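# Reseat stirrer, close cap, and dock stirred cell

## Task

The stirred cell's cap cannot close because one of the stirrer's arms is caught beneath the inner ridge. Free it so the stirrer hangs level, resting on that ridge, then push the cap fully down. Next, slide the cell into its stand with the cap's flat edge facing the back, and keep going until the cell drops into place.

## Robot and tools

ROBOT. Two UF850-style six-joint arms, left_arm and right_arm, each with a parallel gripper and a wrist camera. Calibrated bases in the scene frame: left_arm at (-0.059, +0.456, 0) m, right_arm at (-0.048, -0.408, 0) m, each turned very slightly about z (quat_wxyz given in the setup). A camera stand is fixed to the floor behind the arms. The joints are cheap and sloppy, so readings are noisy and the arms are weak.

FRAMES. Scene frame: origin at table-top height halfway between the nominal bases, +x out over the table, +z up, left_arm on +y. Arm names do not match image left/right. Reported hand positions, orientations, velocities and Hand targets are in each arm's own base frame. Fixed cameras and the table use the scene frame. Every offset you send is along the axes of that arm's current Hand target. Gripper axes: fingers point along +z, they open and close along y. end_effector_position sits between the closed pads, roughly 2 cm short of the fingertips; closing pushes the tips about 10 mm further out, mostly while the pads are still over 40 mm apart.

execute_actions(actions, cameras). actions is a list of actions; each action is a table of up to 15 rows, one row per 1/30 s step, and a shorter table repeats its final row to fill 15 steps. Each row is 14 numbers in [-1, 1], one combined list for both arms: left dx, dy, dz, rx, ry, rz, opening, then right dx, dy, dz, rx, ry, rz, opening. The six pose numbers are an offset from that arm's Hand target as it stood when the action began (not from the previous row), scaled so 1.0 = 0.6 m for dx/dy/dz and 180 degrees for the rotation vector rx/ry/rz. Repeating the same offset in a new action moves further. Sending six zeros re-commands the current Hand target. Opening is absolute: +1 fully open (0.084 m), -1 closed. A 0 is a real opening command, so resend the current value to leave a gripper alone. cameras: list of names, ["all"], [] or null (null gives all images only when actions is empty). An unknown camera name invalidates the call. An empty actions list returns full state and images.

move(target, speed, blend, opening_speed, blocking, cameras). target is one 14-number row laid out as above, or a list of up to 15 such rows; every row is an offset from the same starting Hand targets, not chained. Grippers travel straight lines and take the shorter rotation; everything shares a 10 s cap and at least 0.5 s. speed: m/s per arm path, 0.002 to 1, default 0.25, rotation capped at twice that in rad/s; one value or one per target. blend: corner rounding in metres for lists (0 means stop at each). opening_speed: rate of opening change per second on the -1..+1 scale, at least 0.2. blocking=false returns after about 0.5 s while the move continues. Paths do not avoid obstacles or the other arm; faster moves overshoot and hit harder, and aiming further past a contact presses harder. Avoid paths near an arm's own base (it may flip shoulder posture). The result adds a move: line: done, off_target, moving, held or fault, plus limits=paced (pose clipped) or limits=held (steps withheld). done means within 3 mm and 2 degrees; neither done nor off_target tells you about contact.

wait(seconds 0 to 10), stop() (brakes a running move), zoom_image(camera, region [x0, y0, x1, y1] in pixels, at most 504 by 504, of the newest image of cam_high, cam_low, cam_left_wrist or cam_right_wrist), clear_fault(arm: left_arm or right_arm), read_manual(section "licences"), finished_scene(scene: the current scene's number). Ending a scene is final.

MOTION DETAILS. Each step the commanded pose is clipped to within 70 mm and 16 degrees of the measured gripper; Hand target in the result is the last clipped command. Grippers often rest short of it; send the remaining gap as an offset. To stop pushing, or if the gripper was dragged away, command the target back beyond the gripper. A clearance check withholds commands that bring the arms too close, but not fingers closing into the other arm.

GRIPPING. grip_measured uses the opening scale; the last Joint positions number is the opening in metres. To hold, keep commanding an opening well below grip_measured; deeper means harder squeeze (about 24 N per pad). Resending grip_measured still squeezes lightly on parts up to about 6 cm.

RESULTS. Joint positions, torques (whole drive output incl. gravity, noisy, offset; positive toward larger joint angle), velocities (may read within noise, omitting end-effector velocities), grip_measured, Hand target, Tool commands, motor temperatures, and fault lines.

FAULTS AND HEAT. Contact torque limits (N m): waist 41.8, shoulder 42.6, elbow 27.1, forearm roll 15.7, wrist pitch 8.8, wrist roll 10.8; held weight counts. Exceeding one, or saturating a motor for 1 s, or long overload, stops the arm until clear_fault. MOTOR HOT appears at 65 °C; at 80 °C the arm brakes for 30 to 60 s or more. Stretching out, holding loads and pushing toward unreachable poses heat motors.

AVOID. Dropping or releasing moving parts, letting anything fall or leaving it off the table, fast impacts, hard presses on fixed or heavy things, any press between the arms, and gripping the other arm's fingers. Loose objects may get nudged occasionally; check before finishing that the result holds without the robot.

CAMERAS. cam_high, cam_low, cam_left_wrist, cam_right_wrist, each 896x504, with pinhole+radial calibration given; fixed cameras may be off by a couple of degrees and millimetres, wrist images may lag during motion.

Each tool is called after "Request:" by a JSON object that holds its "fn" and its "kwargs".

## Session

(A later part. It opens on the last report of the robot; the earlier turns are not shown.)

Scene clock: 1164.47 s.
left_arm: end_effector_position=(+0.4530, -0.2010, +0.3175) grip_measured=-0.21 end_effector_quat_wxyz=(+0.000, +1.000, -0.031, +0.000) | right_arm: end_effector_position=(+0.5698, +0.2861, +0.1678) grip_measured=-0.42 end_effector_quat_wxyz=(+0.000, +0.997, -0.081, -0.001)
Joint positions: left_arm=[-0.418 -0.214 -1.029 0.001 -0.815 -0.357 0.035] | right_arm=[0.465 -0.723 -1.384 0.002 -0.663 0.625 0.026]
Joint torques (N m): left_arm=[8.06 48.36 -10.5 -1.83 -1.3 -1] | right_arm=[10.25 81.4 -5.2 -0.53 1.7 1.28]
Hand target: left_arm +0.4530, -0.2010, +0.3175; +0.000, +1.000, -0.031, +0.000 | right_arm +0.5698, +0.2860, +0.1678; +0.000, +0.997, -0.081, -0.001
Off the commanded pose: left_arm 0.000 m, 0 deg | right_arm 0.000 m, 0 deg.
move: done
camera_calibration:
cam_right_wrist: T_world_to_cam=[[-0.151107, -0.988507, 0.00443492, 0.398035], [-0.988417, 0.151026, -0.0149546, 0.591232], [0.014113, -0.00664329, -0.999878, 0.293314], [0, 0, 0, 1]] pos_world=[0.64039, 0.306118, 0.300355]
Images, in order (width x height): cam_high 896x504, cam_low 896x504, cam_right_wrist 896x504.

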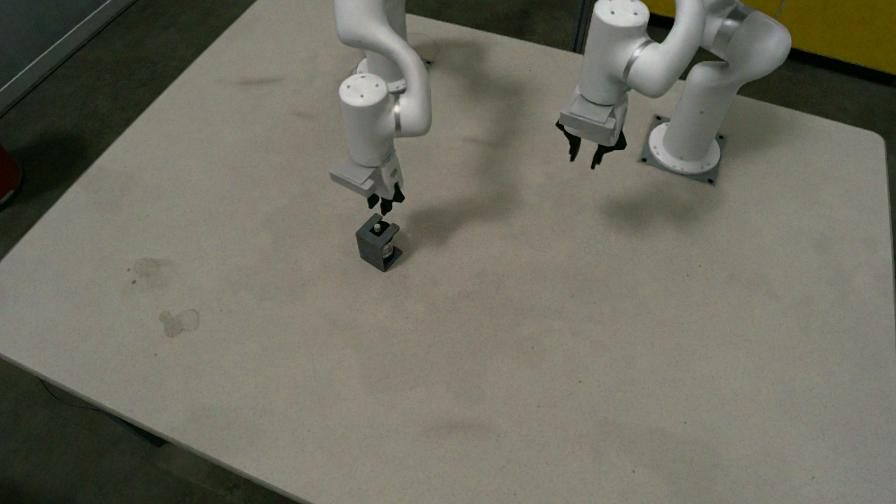

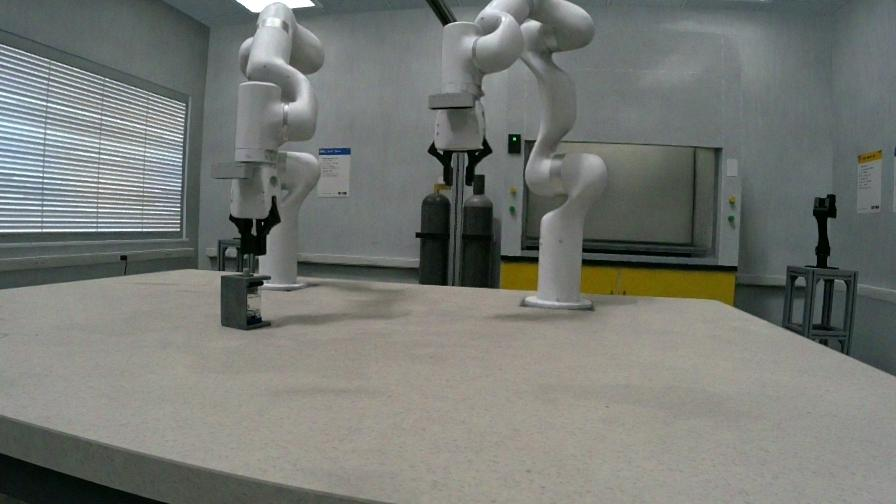

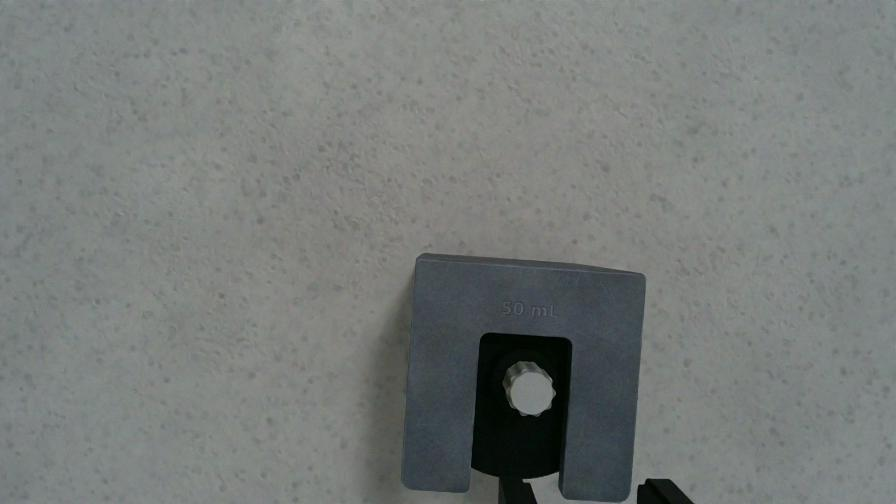

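Request:
{"fn": "move", "kwargs": {"target": [0,0,0,0,0,0,-0.2,0.036,-0.016,0,0,0,0.025,-0.4], "speed": 0.1, "cameras": ["cam_right_wrist"]}}

Scene clock: 1180.77 s.
left_arm: end_effector_position=(+0.4530, -0.2010, +0.3175) grip_measured=-0.21 end_effector_quat_wxyz=(+0.000, +1.000, -0.031, +0.000) | right_arm: end_effector_position=(+0.5927, +0.2920, +0.1677) grip_measured=-0.42 end_effector_quat_wxyz=(+0.000, +0.993, -0.120, -0.001)
Joint positions: left_arm=[-0.418 -0.214 -1.029 0.001 -0.815 -0.357 0.035] | right_arm=[0.457 -0.774 -1.471 0.002 -0.698 0.696 0.026]
Joint torques (N m): left_arm=[8.54 47.88 -10.37 -1.88 -1.2 -0.98] | right_arm=[-8.63 30.02 -44.45 -1.16 -1.59 1.24]
Hand target: left_arm +0.4530, -0.2010, +0.3175; +0.000, +1.000, -0.031, +0.000 | right_arm +0.5927, +0.2920, +0.1677; +0.000, +0.993, -0.120, -0.001
Off the commanded pose: left_arm 0.000 m, 0 deg | right_arm 0.000 m, 0 deg.
move: done
camera_calibration:
cam_right_wrist: T_world_to_cam=[[-0.228155, -0.973614, 0.00456736, 0.448767], [-0.973531, 0.228065, -0.0149461, 0.581589], [0.0135101, -0.00785649, -0.999878, 0.293648], [0, 0, 0, 1]] pos_world=[0.664616, 0.306593, 0.300255]
Images, in order (width x height): cam_right_wrist 896x504.

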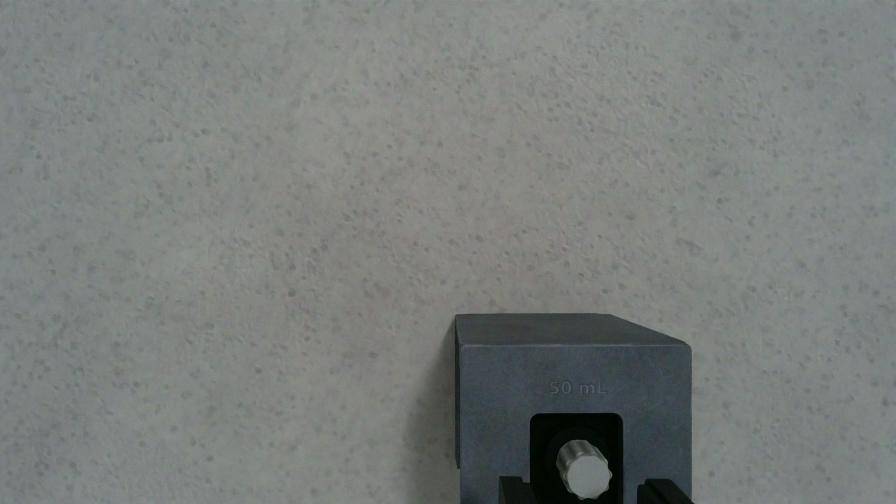

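Request:
{"fn": "move", "kwargs": {"target": [[0,0,0,0,0,0,-0.2,0.007,0.011,0.0,0,0,0,-0.4],[0,0,0,0,0,0,-0.2,0.007,0.011,0.063,0,0,0,-0.4]], "speed": 0.08, "cameras": ["cam_right_wrist"]}}

Request:
{"fn": "move", "kwargs": {"target": [0,0,0,0,0,0,-0.2,0,0,0,0,0,0,-1], "opening_speed": 0.4}}

Request:
{"fn": "move", "kwargs": {"target": [[0,0,0,0,0,0,-0.2,0,0,-0.001,0,0,0,-1],[0,0,0,0,0,0,-0.2,0.006,0,-0.001,0,0,0,-1]], "speed": 0.02, "cameras": ["cam_right_wrist"]}}

Request:
{"fn": "move", "kwargs": {"target": [0,0,0,0,0,0,-0.2,0,0,0.004,0,0,0,-1], "speed": 0.01, "cameras": ["cam_right_wrist","cam_low"]}}

Request:
{"fn": "zoom_image", "kwargs": {"camera": "cam_low", "region": [215, 265, 285, 335]}}

Scene clock: 1191.97 s.
left_arm: end_effector_position=(+0.4530, -0.2010, +0.3175) grip_measured=-0.21 end_effector_quat_wxyz=(+0.000, +1.000, -0.031, +0.000) | right_arm: end_effector_position=(+0.5950, +0.2846, +0.1299) grip_measured=-0.42 end_effector_quat_wxyz=(+0.000, +0.993, -0.120, -0.001)
Joint positions: left_arm=[-0.418 -0.214 -1.029 0.001 -0.815 -0.357 0.035] | right_arm=[0.446 -0.826 -1.46 0.002 -0.636 0.685 0.026]
Joint torques (N m): left_arm=[7.67 48.54 -10.31 -2.13 -1.38 -0.97] | right_arm=[-6.27 29.85 -20.31 1.49 1.85 -0.61]
Hand target: left_arm +0.4530, -0.2010, +0.3175; +0.000, +1.000, -0.031, +0.000 | right_arm +0.5951, +0.2846, +0.1299; +0.000, +0.993, -0.120, -0.001
Off the commanded pose: left_arm 0.000 m, 0 deg | right_arm 0.000 m, 0 deg.
move: done
camera_calibration:
cam_right_wrist: T_world_to_cam=[[-0.228156, -0.973613, 0.00480769, 0.442123], [-0.973534, 0.228064, -0.014797, 0.585033], [0.0133101, -0.00805647, -0.999879, 0.255855], [0, 0, 0, 1]] pos_world=[0.667017, 0.299093, 0.262355]
Images, in order (width x height): cam_right_wrist 896x504.

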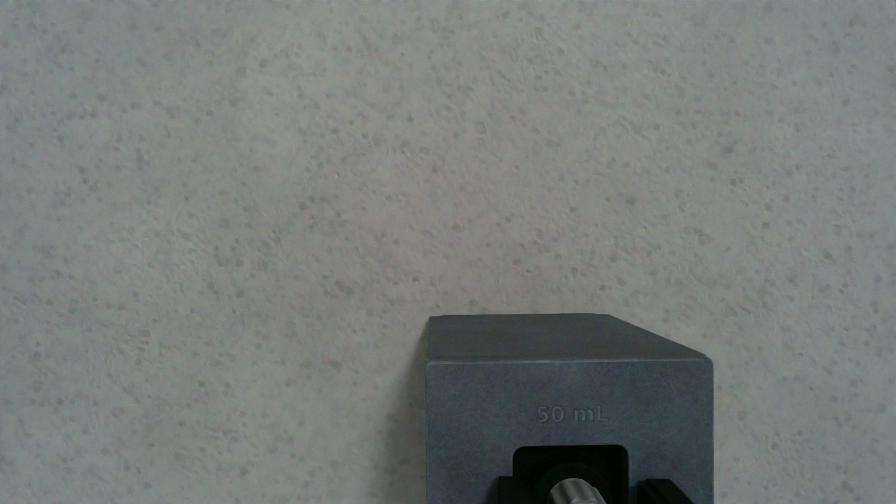

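Scene clock: 1193.67 s.
left_arm: end_effector_position=(+0.4530, -0.2010, +0.3175) grip_measured=-0.21 end_effector_quat_wxyz=(+0.000, +1.000, -0.031, +0.000) | right_arm: end_effector_position=(+0.5951, +0.2846, +0.1299) grip_measured=-0.70 end_effector_quat_wxyz=(+0.000, +0.993, -0.120, -0.001)
Joint positions: left_arm=[-0.418 -0.214 -1.029 0.001 -0.815 -0.357 0.035] | right_arm=[0.446 -0.826 -1.46 0.002 -0.636 0.685 0.013]
Joint torques (N m): left_arm=[7.28 48.32 -10.71 -1.87 -1.3 -1] | right_arm=[4.09 37.3 -42.78 1.16 0.87 -0.53]
Hand target: left_arm +0.4530, -0.2010, +0.3175; +0.000, +1.000, -0.031, +0.000 | right_arm +0.5951, +0.2846, +0.1299; +0.000, +0.993, -0.120, -0.001
Off the commanded pose: left_arm 0.000 m, 0 deg | right_arm 0.000 m, 0 deg.
move: done

Scene clock: 1194.70 s.
left_arm: end_effector_position=(+0.4530, -0.2010, +0.3175) grip_measured=-0.21 end_effector_quat_wxyz=(+0.000, +1.000, -0.031, +0.000) | right_arm: end_effector_position=(+0.5986, +0.2838, +0.1306) grip_measured=-0.70 end_effector_quat_wxyz=(+0.000, +0.993, -0.120, -0.001)
Joint positions: left_arm=[-0.418 -0.214 -1.029 0.001 -0.815 -0.357 0.035] | right_arm=[0.442 -0.831 -1.471 0.002 -0.642 0.681 0.013]
Joint torques (N m): left_arm=[8.19 48.7 -10.13 -2.03 -1.32 -0.88] | right_arm=[-11 31.71 -44.48 0.15 -1.41 -0.55]
Hand target: left_arm +0.4530, -0.2010, +0.3175; +0.000, +1.000, -0.031, +0.000 | right_arm +0.5986, +0.2838, +0.1305; +0.000, +0.993, -0.120, -0.001
Off the commanded pose: left_arm 0.000 m, 0 deg | right_arm 0.000 m, 0 deg.
move: done
camera_calibration:
cam_right_wrist: T_world_to_cam=[[-0.22806, -0.973636, 0.00456814, 0.442145], [-0.973553, 0.22797, -0.0149464, 0.588713], [0.013511, -0.00785601, -0.999878, 0.256307], [0, 0, 0, 1]] pos_world=[0.670516, 0.298293, 0.263055]
Images, in order (width x height): cam_right_wrist 896x504.

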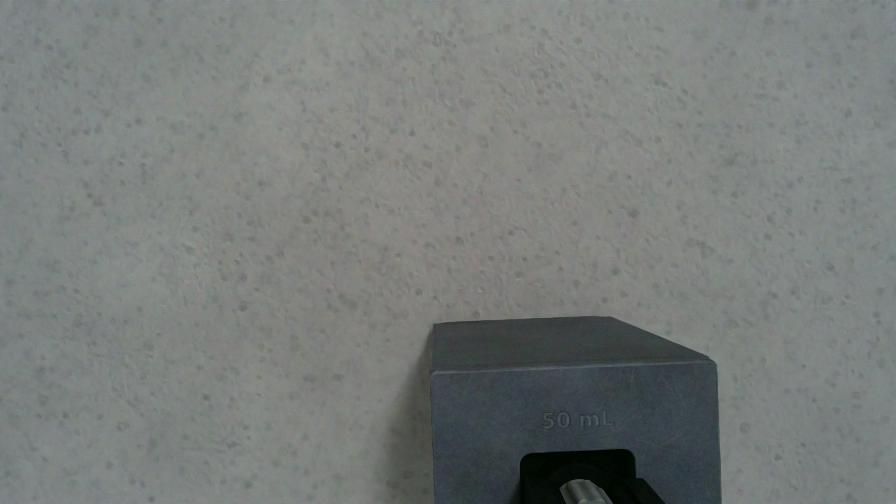

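Scene clock: 1195.40 s.
left_arm: end_effector_position=(+0.4530, -0.2010, +0.3175) grip_measured=-0.21 end_effector_quat_wxyz=(+0.000, +1.000, -0.031, +0.000) | right_arm: end_effector_position=(+0.5988, +0.2839, +0.1286) grip_measured=-0.70 end_effector_quat_wxyz=(+0.000, +0.993, -0.120, -0.001)
Joint positions: left_arm=[-0.418 -0.214 -1.029 0.001 -0.815 -0.357 0.035] | right_arm=[0.442 -0.834 -1.471 0.002 -0.638 0.681 0.013]
Joint torques (N m): left_arm=[7.91 47.05 -10.04 -2.46 -1.35 -0.92] | right_arm=[-10.41 17.72 -23.07 -0.69 1.48 -0.51]
Hand target: left_arm +0.4530, -0.2010, +0.3175; +0.000, +1.000, -0.031, +0.000 | right_arm +0.5986, +0.2838, +0.1281; +0.000, +0.993, -0.120, -0.001
Off the commanded pose: left_arm 0.000 m, 0 deg | right_arm 0.001 m, 0 deg.
move: done
camera_calibration:
cam_right_wrist: T_world_to_cam=[[-0.228154, -0.973616, 0.00411562, 0.442471], [-0.973521, 0.228066, -0.0155591, 0.588965], [0.01421, -0.00755652, -0.99987, 0.253844], [0, 0, 0, 1]] pos_world=[0.670715, 0.298392, 0.261154]
Images, in order (width x height): cam_low 896x504, cam_right_wrist 896x504.

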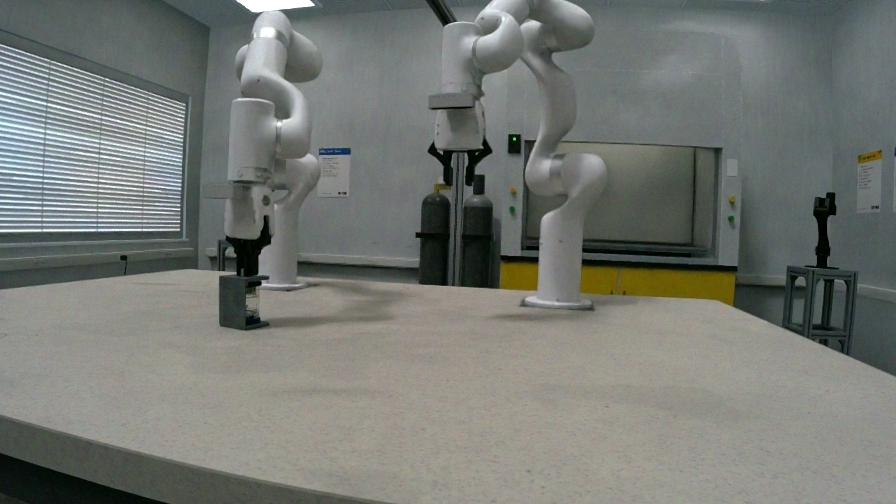

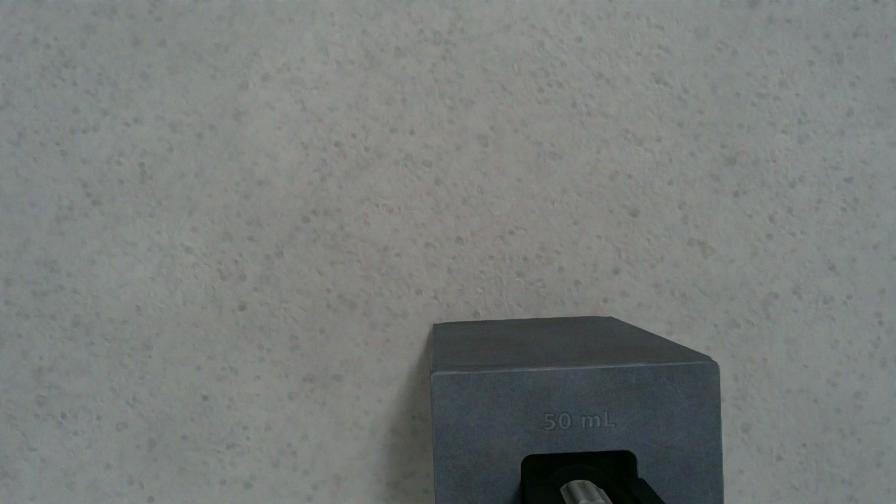

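Scaled by 7.200.

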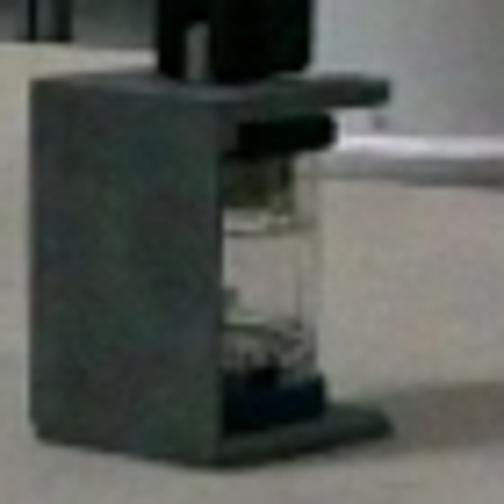

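Request:
{"fn": "move", "kwargs": {"target": [[0,0,0,0,0,0,-0.2,0.006,0,0,0,0,0,-1],[0,0,0,0,0,0,-0.2,0.005,0.003,0,0,0,0,-1],[0,0,0,0,0,0,-0.2,0.005,-0.004,0,0,0,0,-1],[0,0,0,0,0,0,-0.2,0.007,0.0,0,0,0,0,-1]], "speed": 0.02, "cameras": ["cam_right_wrist","cam_low"]}}

Request:
{"fn": "zoom_image", "kwargs": {"camera": "cam_low", "region": [215, 265, 285, 335]}}

Scene clock: 1206.80 s.
left_arm: end_effector_position=(+0.4530, -0.2010, +0.3175) grip_measured=-0.21 end_effector_quat_wxyz=(+0.000, +1.000, -0.031, +0.000) | right_arm: end_effector_position=(+0.6025, +0.2829, +0.1280) grip_measured=-0.70 end_effector_quat_wxyz=(+0.000, +0.993, -0.120, -0.001)
Joint positions: left_arm=[-0.418 -0.214 -1.029 0.001 -0.815 -0.357 0.035] | right_arm=[0.439 -0.842 -1.484 0.002 -0.644 0.677 0.013]
Joint torques (N m): left_arm=[7.13 48.08 -10.54 -1.92 -1.23 -0.93] | right_arm=[-15.49 66.78 -0.96 -0.03 2.55 -0.59]
Hand target: left_arm +0.4530, -0.2010, +0.3175; +0.000, +1.000, -0.031, +0.000 | right_arm +0.6027, +0.2828, +0.1281; +0.000, +0.993, -0.120, -0.001
Off the commanded pose: left_arm 0.000 m, 0 deg | right_arm 0.000 m, 0 deg.
move: done
camera_calibration:
cam_right_wrist: T_world_to_cam=[[-0.227849, -0.973684, 0.00499867, 0.44205], [-0.973611, 0.227758, -0.0144313, 0.59272], [0.0129131, -0.00815492, -0.999883, 0.254142], [0, 0, 0, 1]] pos_world=[0.674518, 0.297493, 0.260456]
Images, in order (width x height): cam_low 896x504, cam_right_wrist 896x504.

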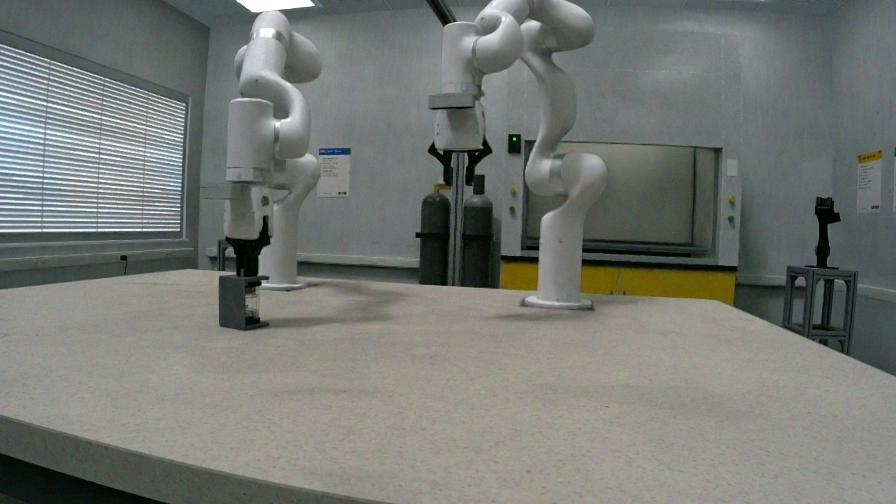

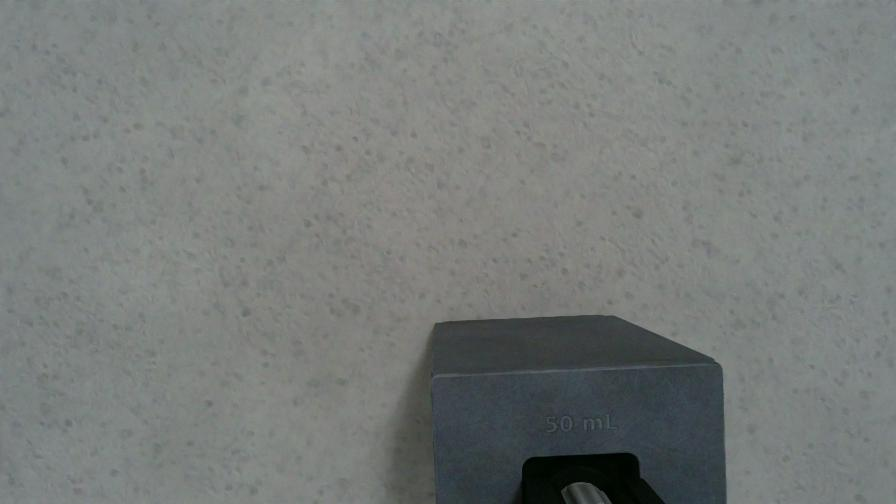

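Scaled by 7.200.

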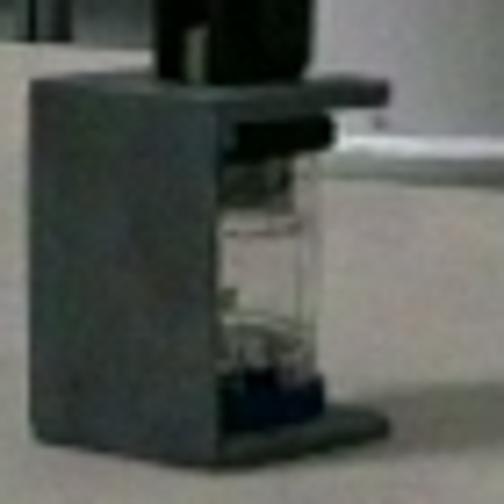

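Request:
{"fn": "move", "kwargs": {"target": [0,0,0,0,0,0,-0.2,0,0,0.0025,0,0,0,-1], "speed": 0.01}}

Request:
{"fn": "move", "kwargs": {"target": [0,0,0,0,0,0,-0.2,0,0,0.002,0,0,0,-1], "speed": 0.01, "cameras": ["cam_right_wrist","cam_low"]}}

Request:
{"fn": "zoom_image", "kwargs": {"camera": "cam_low", "region": [215, 265, 285, 335]}}

Scene clock: 1212.63 s.
left_arm: end_effector_position=(+0.4530, -0.2010, +0.3175) grip_measured=-0.21 end_effector_quat_wxyz=(+0.000, +1.000, -0.031, +0.000) | right_arm: end_effector_position=(+0.6029, +0.2829, +0.1275) grip_measured=-0.70 end_effector_quat_wxyz=(+0.000, +0.993, -0.120, -0.001)
Joint positions: left_arm=[-0.418 -0.214 -1.029 0.001 -0.815 -0.357 0.035] | right_arm=[0.438 -0.843 -1.484 0.002 -0.642 0.677 0.013]
Joint torques (N m): left_arm=[8.73 47.07 -10.7 -2.12 -1.29 -0.96] | right_arm=[-15.01 11.81 -0.56 0.72 4.43 -0.64]
Hand target: left_arm +0.4530, -0.2010, +0.3175; +0.000, +1.000, -0.031, +0.000 | right_arm +0.6027, +0.2828, +0.1266; +0.000, +0.993, -0.120, -0.001
Off the commanded pose: left_arm 0.000 m, 0 deg | right_arm 0.001 m, 0 deg.
move: done

Scene clock: 1213.33 s.
left_arm: end_effector_position=(+0.4530, -0.2010, +0.3175) grip_measured=-0.21 end_effector_quat_wxyz=(+0.000, +1.000, -0.031, +0.000) | right_arm: end_effector_position=(+0.6031, +0.2830, +0.1268) grip_measured=-0.70 end_effector_quat_wxyz=(-0.001, +0.993, -0.120, +0.000)
Joint positions: left_arm=[-0.418 -0.214 -1.029 0.001 -0.815 -0.357 0.035] | right_arm=[0.438 -0.843 -1.484 0.002 -0.64 0.677 0.013]
Joint torques (N m): left_arm=[7.32 49.26 -10.91 -1.92 -1.17 -0.96] | right_arm=[-12.1 1.87 2.14 0.81 6.49 -0.55]
Hand target: left_arm +0.4530, -0.2010, +0.3175; +0.000, +1.000, -0.031, +0.000 | right_arm +0.6027, +0.2828, +0.1254; +0.000, +0.993, -0.120, -0.001
Off the commanded pose: left_arm 0.000 m, 0 deg | right_arm 0.001 m, 0 deg.
move: done
camera_calibration:
cam_right_wrist: T_world_to_cam=[[-0.228153, -0.973619, 0.00349768, 0.442598], [-0.973507, 0.228067, -0.0164423, 0.593375], [0.0152108, -0.00715636, -0.999859, 0.25128], [0, 0, 0, 1]] pos_world=[0.674813, 0.297391, 0.259453]
Images, in order (width x height): cam_low 896x504, cam_right_wrist 896x504.

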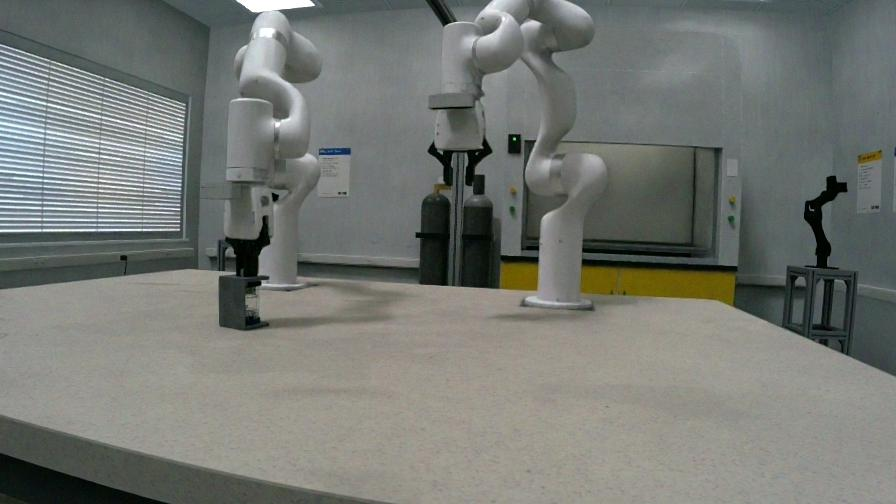

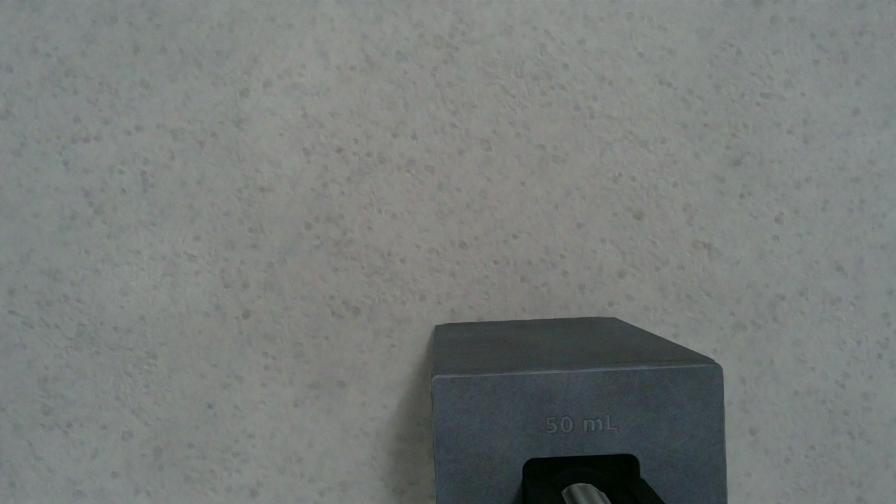

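Scaled by 7.200.

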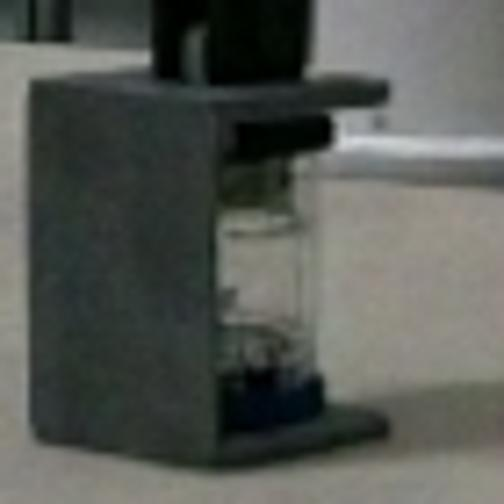

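Request:
{"fn": "move", "kwargs": {"target": [0,0,0,0,0,0,-0.2,0,0,-0.0045,0,0,0,-1], "speed": 0.02}}

Request:
{"fn": "move", "kwargs": {"target": [0,0,0,0,0,0,-0.2,0,0,0,0,0,0,-0.55], "opening_speed": 0.3}}

Request:
{"fn": "move", "kwargs": {"target": [[0,0,0,0,0,0,-0.2,0,0,-0.066,0,0,0,-0.5],[0,0,0,0,0,0,-0.2,-0.11,0,-0.066,0,0,0,-0.4]], "speed": 0.1, "cameras": ["cam_low","cam_high","cam_right_wrist"]}}

Request:
{"fn": "zoom_image", "kwargs": {"camera": "cam_right_wrist", "region": [400, 100, 700, 400]}}

Request:
{"fn": "zoom_image", "kwargs": {"camera": "cam_low", "region": [215, 265, 285, 335]}}

Scene clock: 1220.37 s.
left_arm: end_effector_position=(+0.4530, -0.2010, +0.3175) grip_measured=-0.21 end_effector_quat_wxyz=(+0.000, +1.000, -0.031, +0.000) | right_arm: end_effector_position=(+0.6026, +0.2828, +0.1278) grip_measured=-0.70 end_effector_quat_wxyz=(+0.000, +0.993, -0.120, -0.001)
Joint positions: left_arm=[-0.418 -0.214 -1.029 0.001 -0.815 -0.357 0.035] | right_arm=[0.438 -0.842 -1.484 0.002 -0.644 0.677 0.013]
Joint torques (N m): left_arm=[8.16 48.24 -9.97 -1.77 -1.33 -0.98] | right_arm=[-3.51 64.94 -10.14 -0.08 -1.16 -0.48]
Hand target: left_arm +0.4530, -0.2010, +0.3175; +0.000, +1.000, -0.031, +0.000 | right_arm +0.6027, +0.2828, +0.1281; +0.000, +0.993, -0.120, -0.001
Off the commanded pose: left_arm 0.000 m, 0 deg | right_arm 0.000 m, 0 deg.
move: done

Scene clock: 1222.10 s.
left_arm: end_effector_position=(+0.4530, -0.2010, +0.3175) grip_measured=-0.21 end_effector_quat_wxyz=(+0.000, +1.000, -0.031, +0.000) | right_arm: end_effector_position=(+0.6027, +0.2828, +0.1282) grip_measured=-0.58 end_effector_quat_wxyz=(+0.000, +0.993, -0.120, -0.001)
Joint positions: left_arm=[-0.418 -0.214 -1.029 0.001 -0.815 -0.357 0.035] | right_arm=[0.438 -0.841 -1.484 0.002 -0.644 0.677 0.019]
Joint torques (N m): left_arm=[7.96 48.14 -10.58 -1.67 -1.28 -0.93] | right_arm=[-2.14 59.15 -32.86 -0.5 0.27 -0.07]
Hand target: left_arm +0.4530, -0.2010, +0.3175; +0.000, +1.000, -0.031, +0.000 | right_arm +0.6027, +0.2828, +0.1281; +0.000, +0.993, -0.120, -0.001
Off the commanded pose: left_arm 0.000 m, 0 deg | right_arm 0.000 m, 0 deg.
move: done

Scene clock: 1224.37 s.
left_arm: end_effector_position=(+0.4530, -0.2010, +0.3175) grip_measured=-0.21 end_effector_quat_wxyz=(+0.000, +1.000, -0.031, +0.000) | right_arm: end_effector_position=(+0.5387, +0.2985, +0.1678) grip_measured=-0.42 end_effector_quat_wxyz=(+0.000, +0.993, -0.120, -0.001)
Joint positions: left_arm=[-0.418 -0.214 -1.029 0.001 -0.815 -0.357 0.035] | right_arm=[0.505 -0.676 -1.306 0.002 -0.631 0.744 0.026]
Joint torques (N m): left_arm=[7.3 47.52 -10.23 -2.21 -1.29 -0.96] | right_arm=[10.26 79.66 -6.52 -0.65 1.72 1.23]
Hand target: left_arm +0.4530, -0.2010, +0.3175; +0.000, +1.000, -0.031, +0.000 | right_arm +0.5387, +0.2985, +0.1678; +0.000, +0.993, -0.120, -0.001
Off the commanded pose: left_arm 0.000 m, 0 deg | right_arm 0.000 m, 0 deg.
move: done
camera_calibration:
cam_right_wrist: T_world_to_cam=[[-0.228061, -0.973636, 0.0046655, 0.442597], [-0.973553, 0.22797, -0.0149692, 0.527611], [0.013511, -0.007956, -0.999877, 0.294558], [0, 0, 0, 1]] pos_world=[0.610616, 0.312993, 0.300355]
Images, in order (width x height): cam_high 896x504, cam_low 896x504, cam_right_wrist 896x504.

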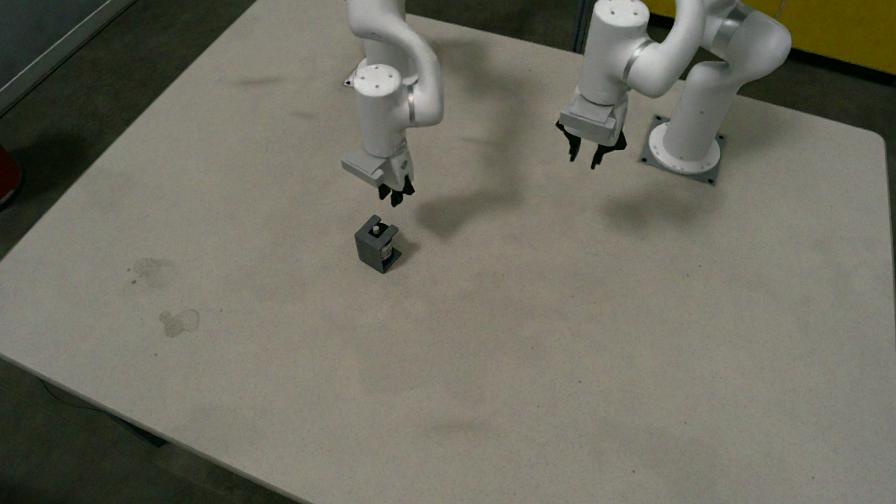

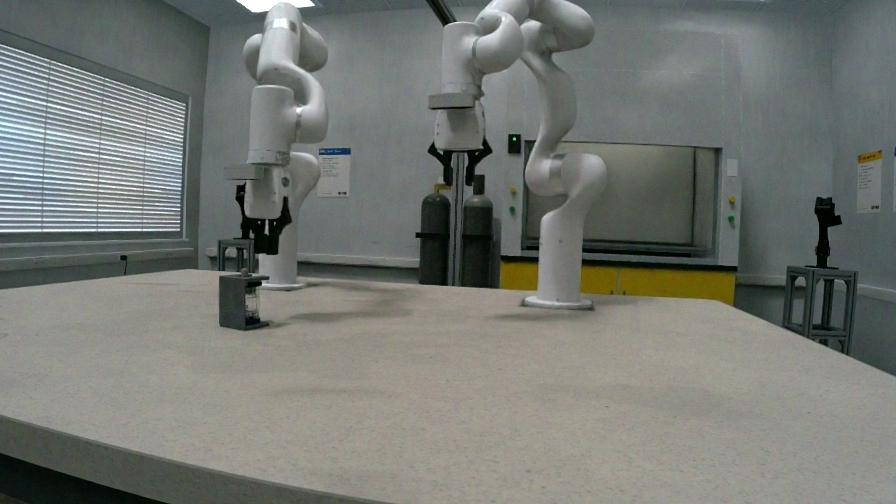

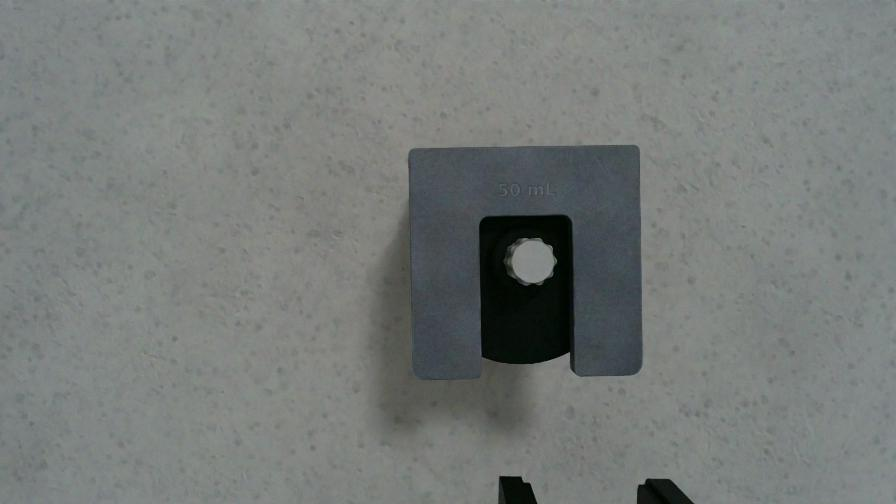

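Scaled by 1.680.

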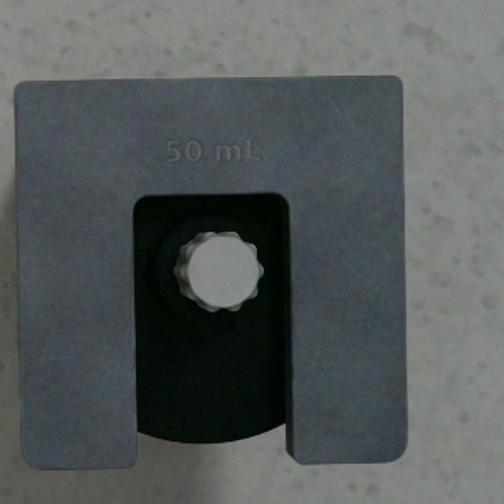

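Scaled by 7.200.

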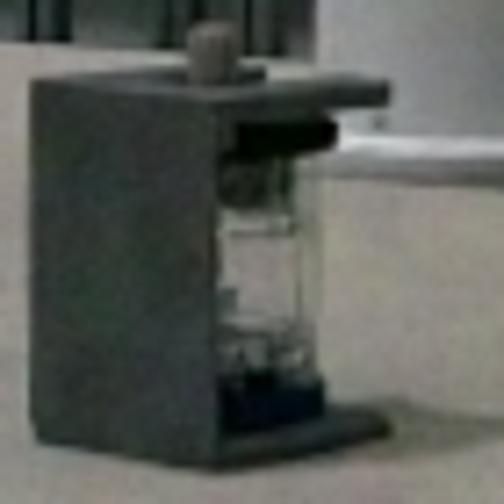

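Request:
{"fn": "finished_scene", "kwargs": {"scene": 1}}

The scene is finished: the task was done.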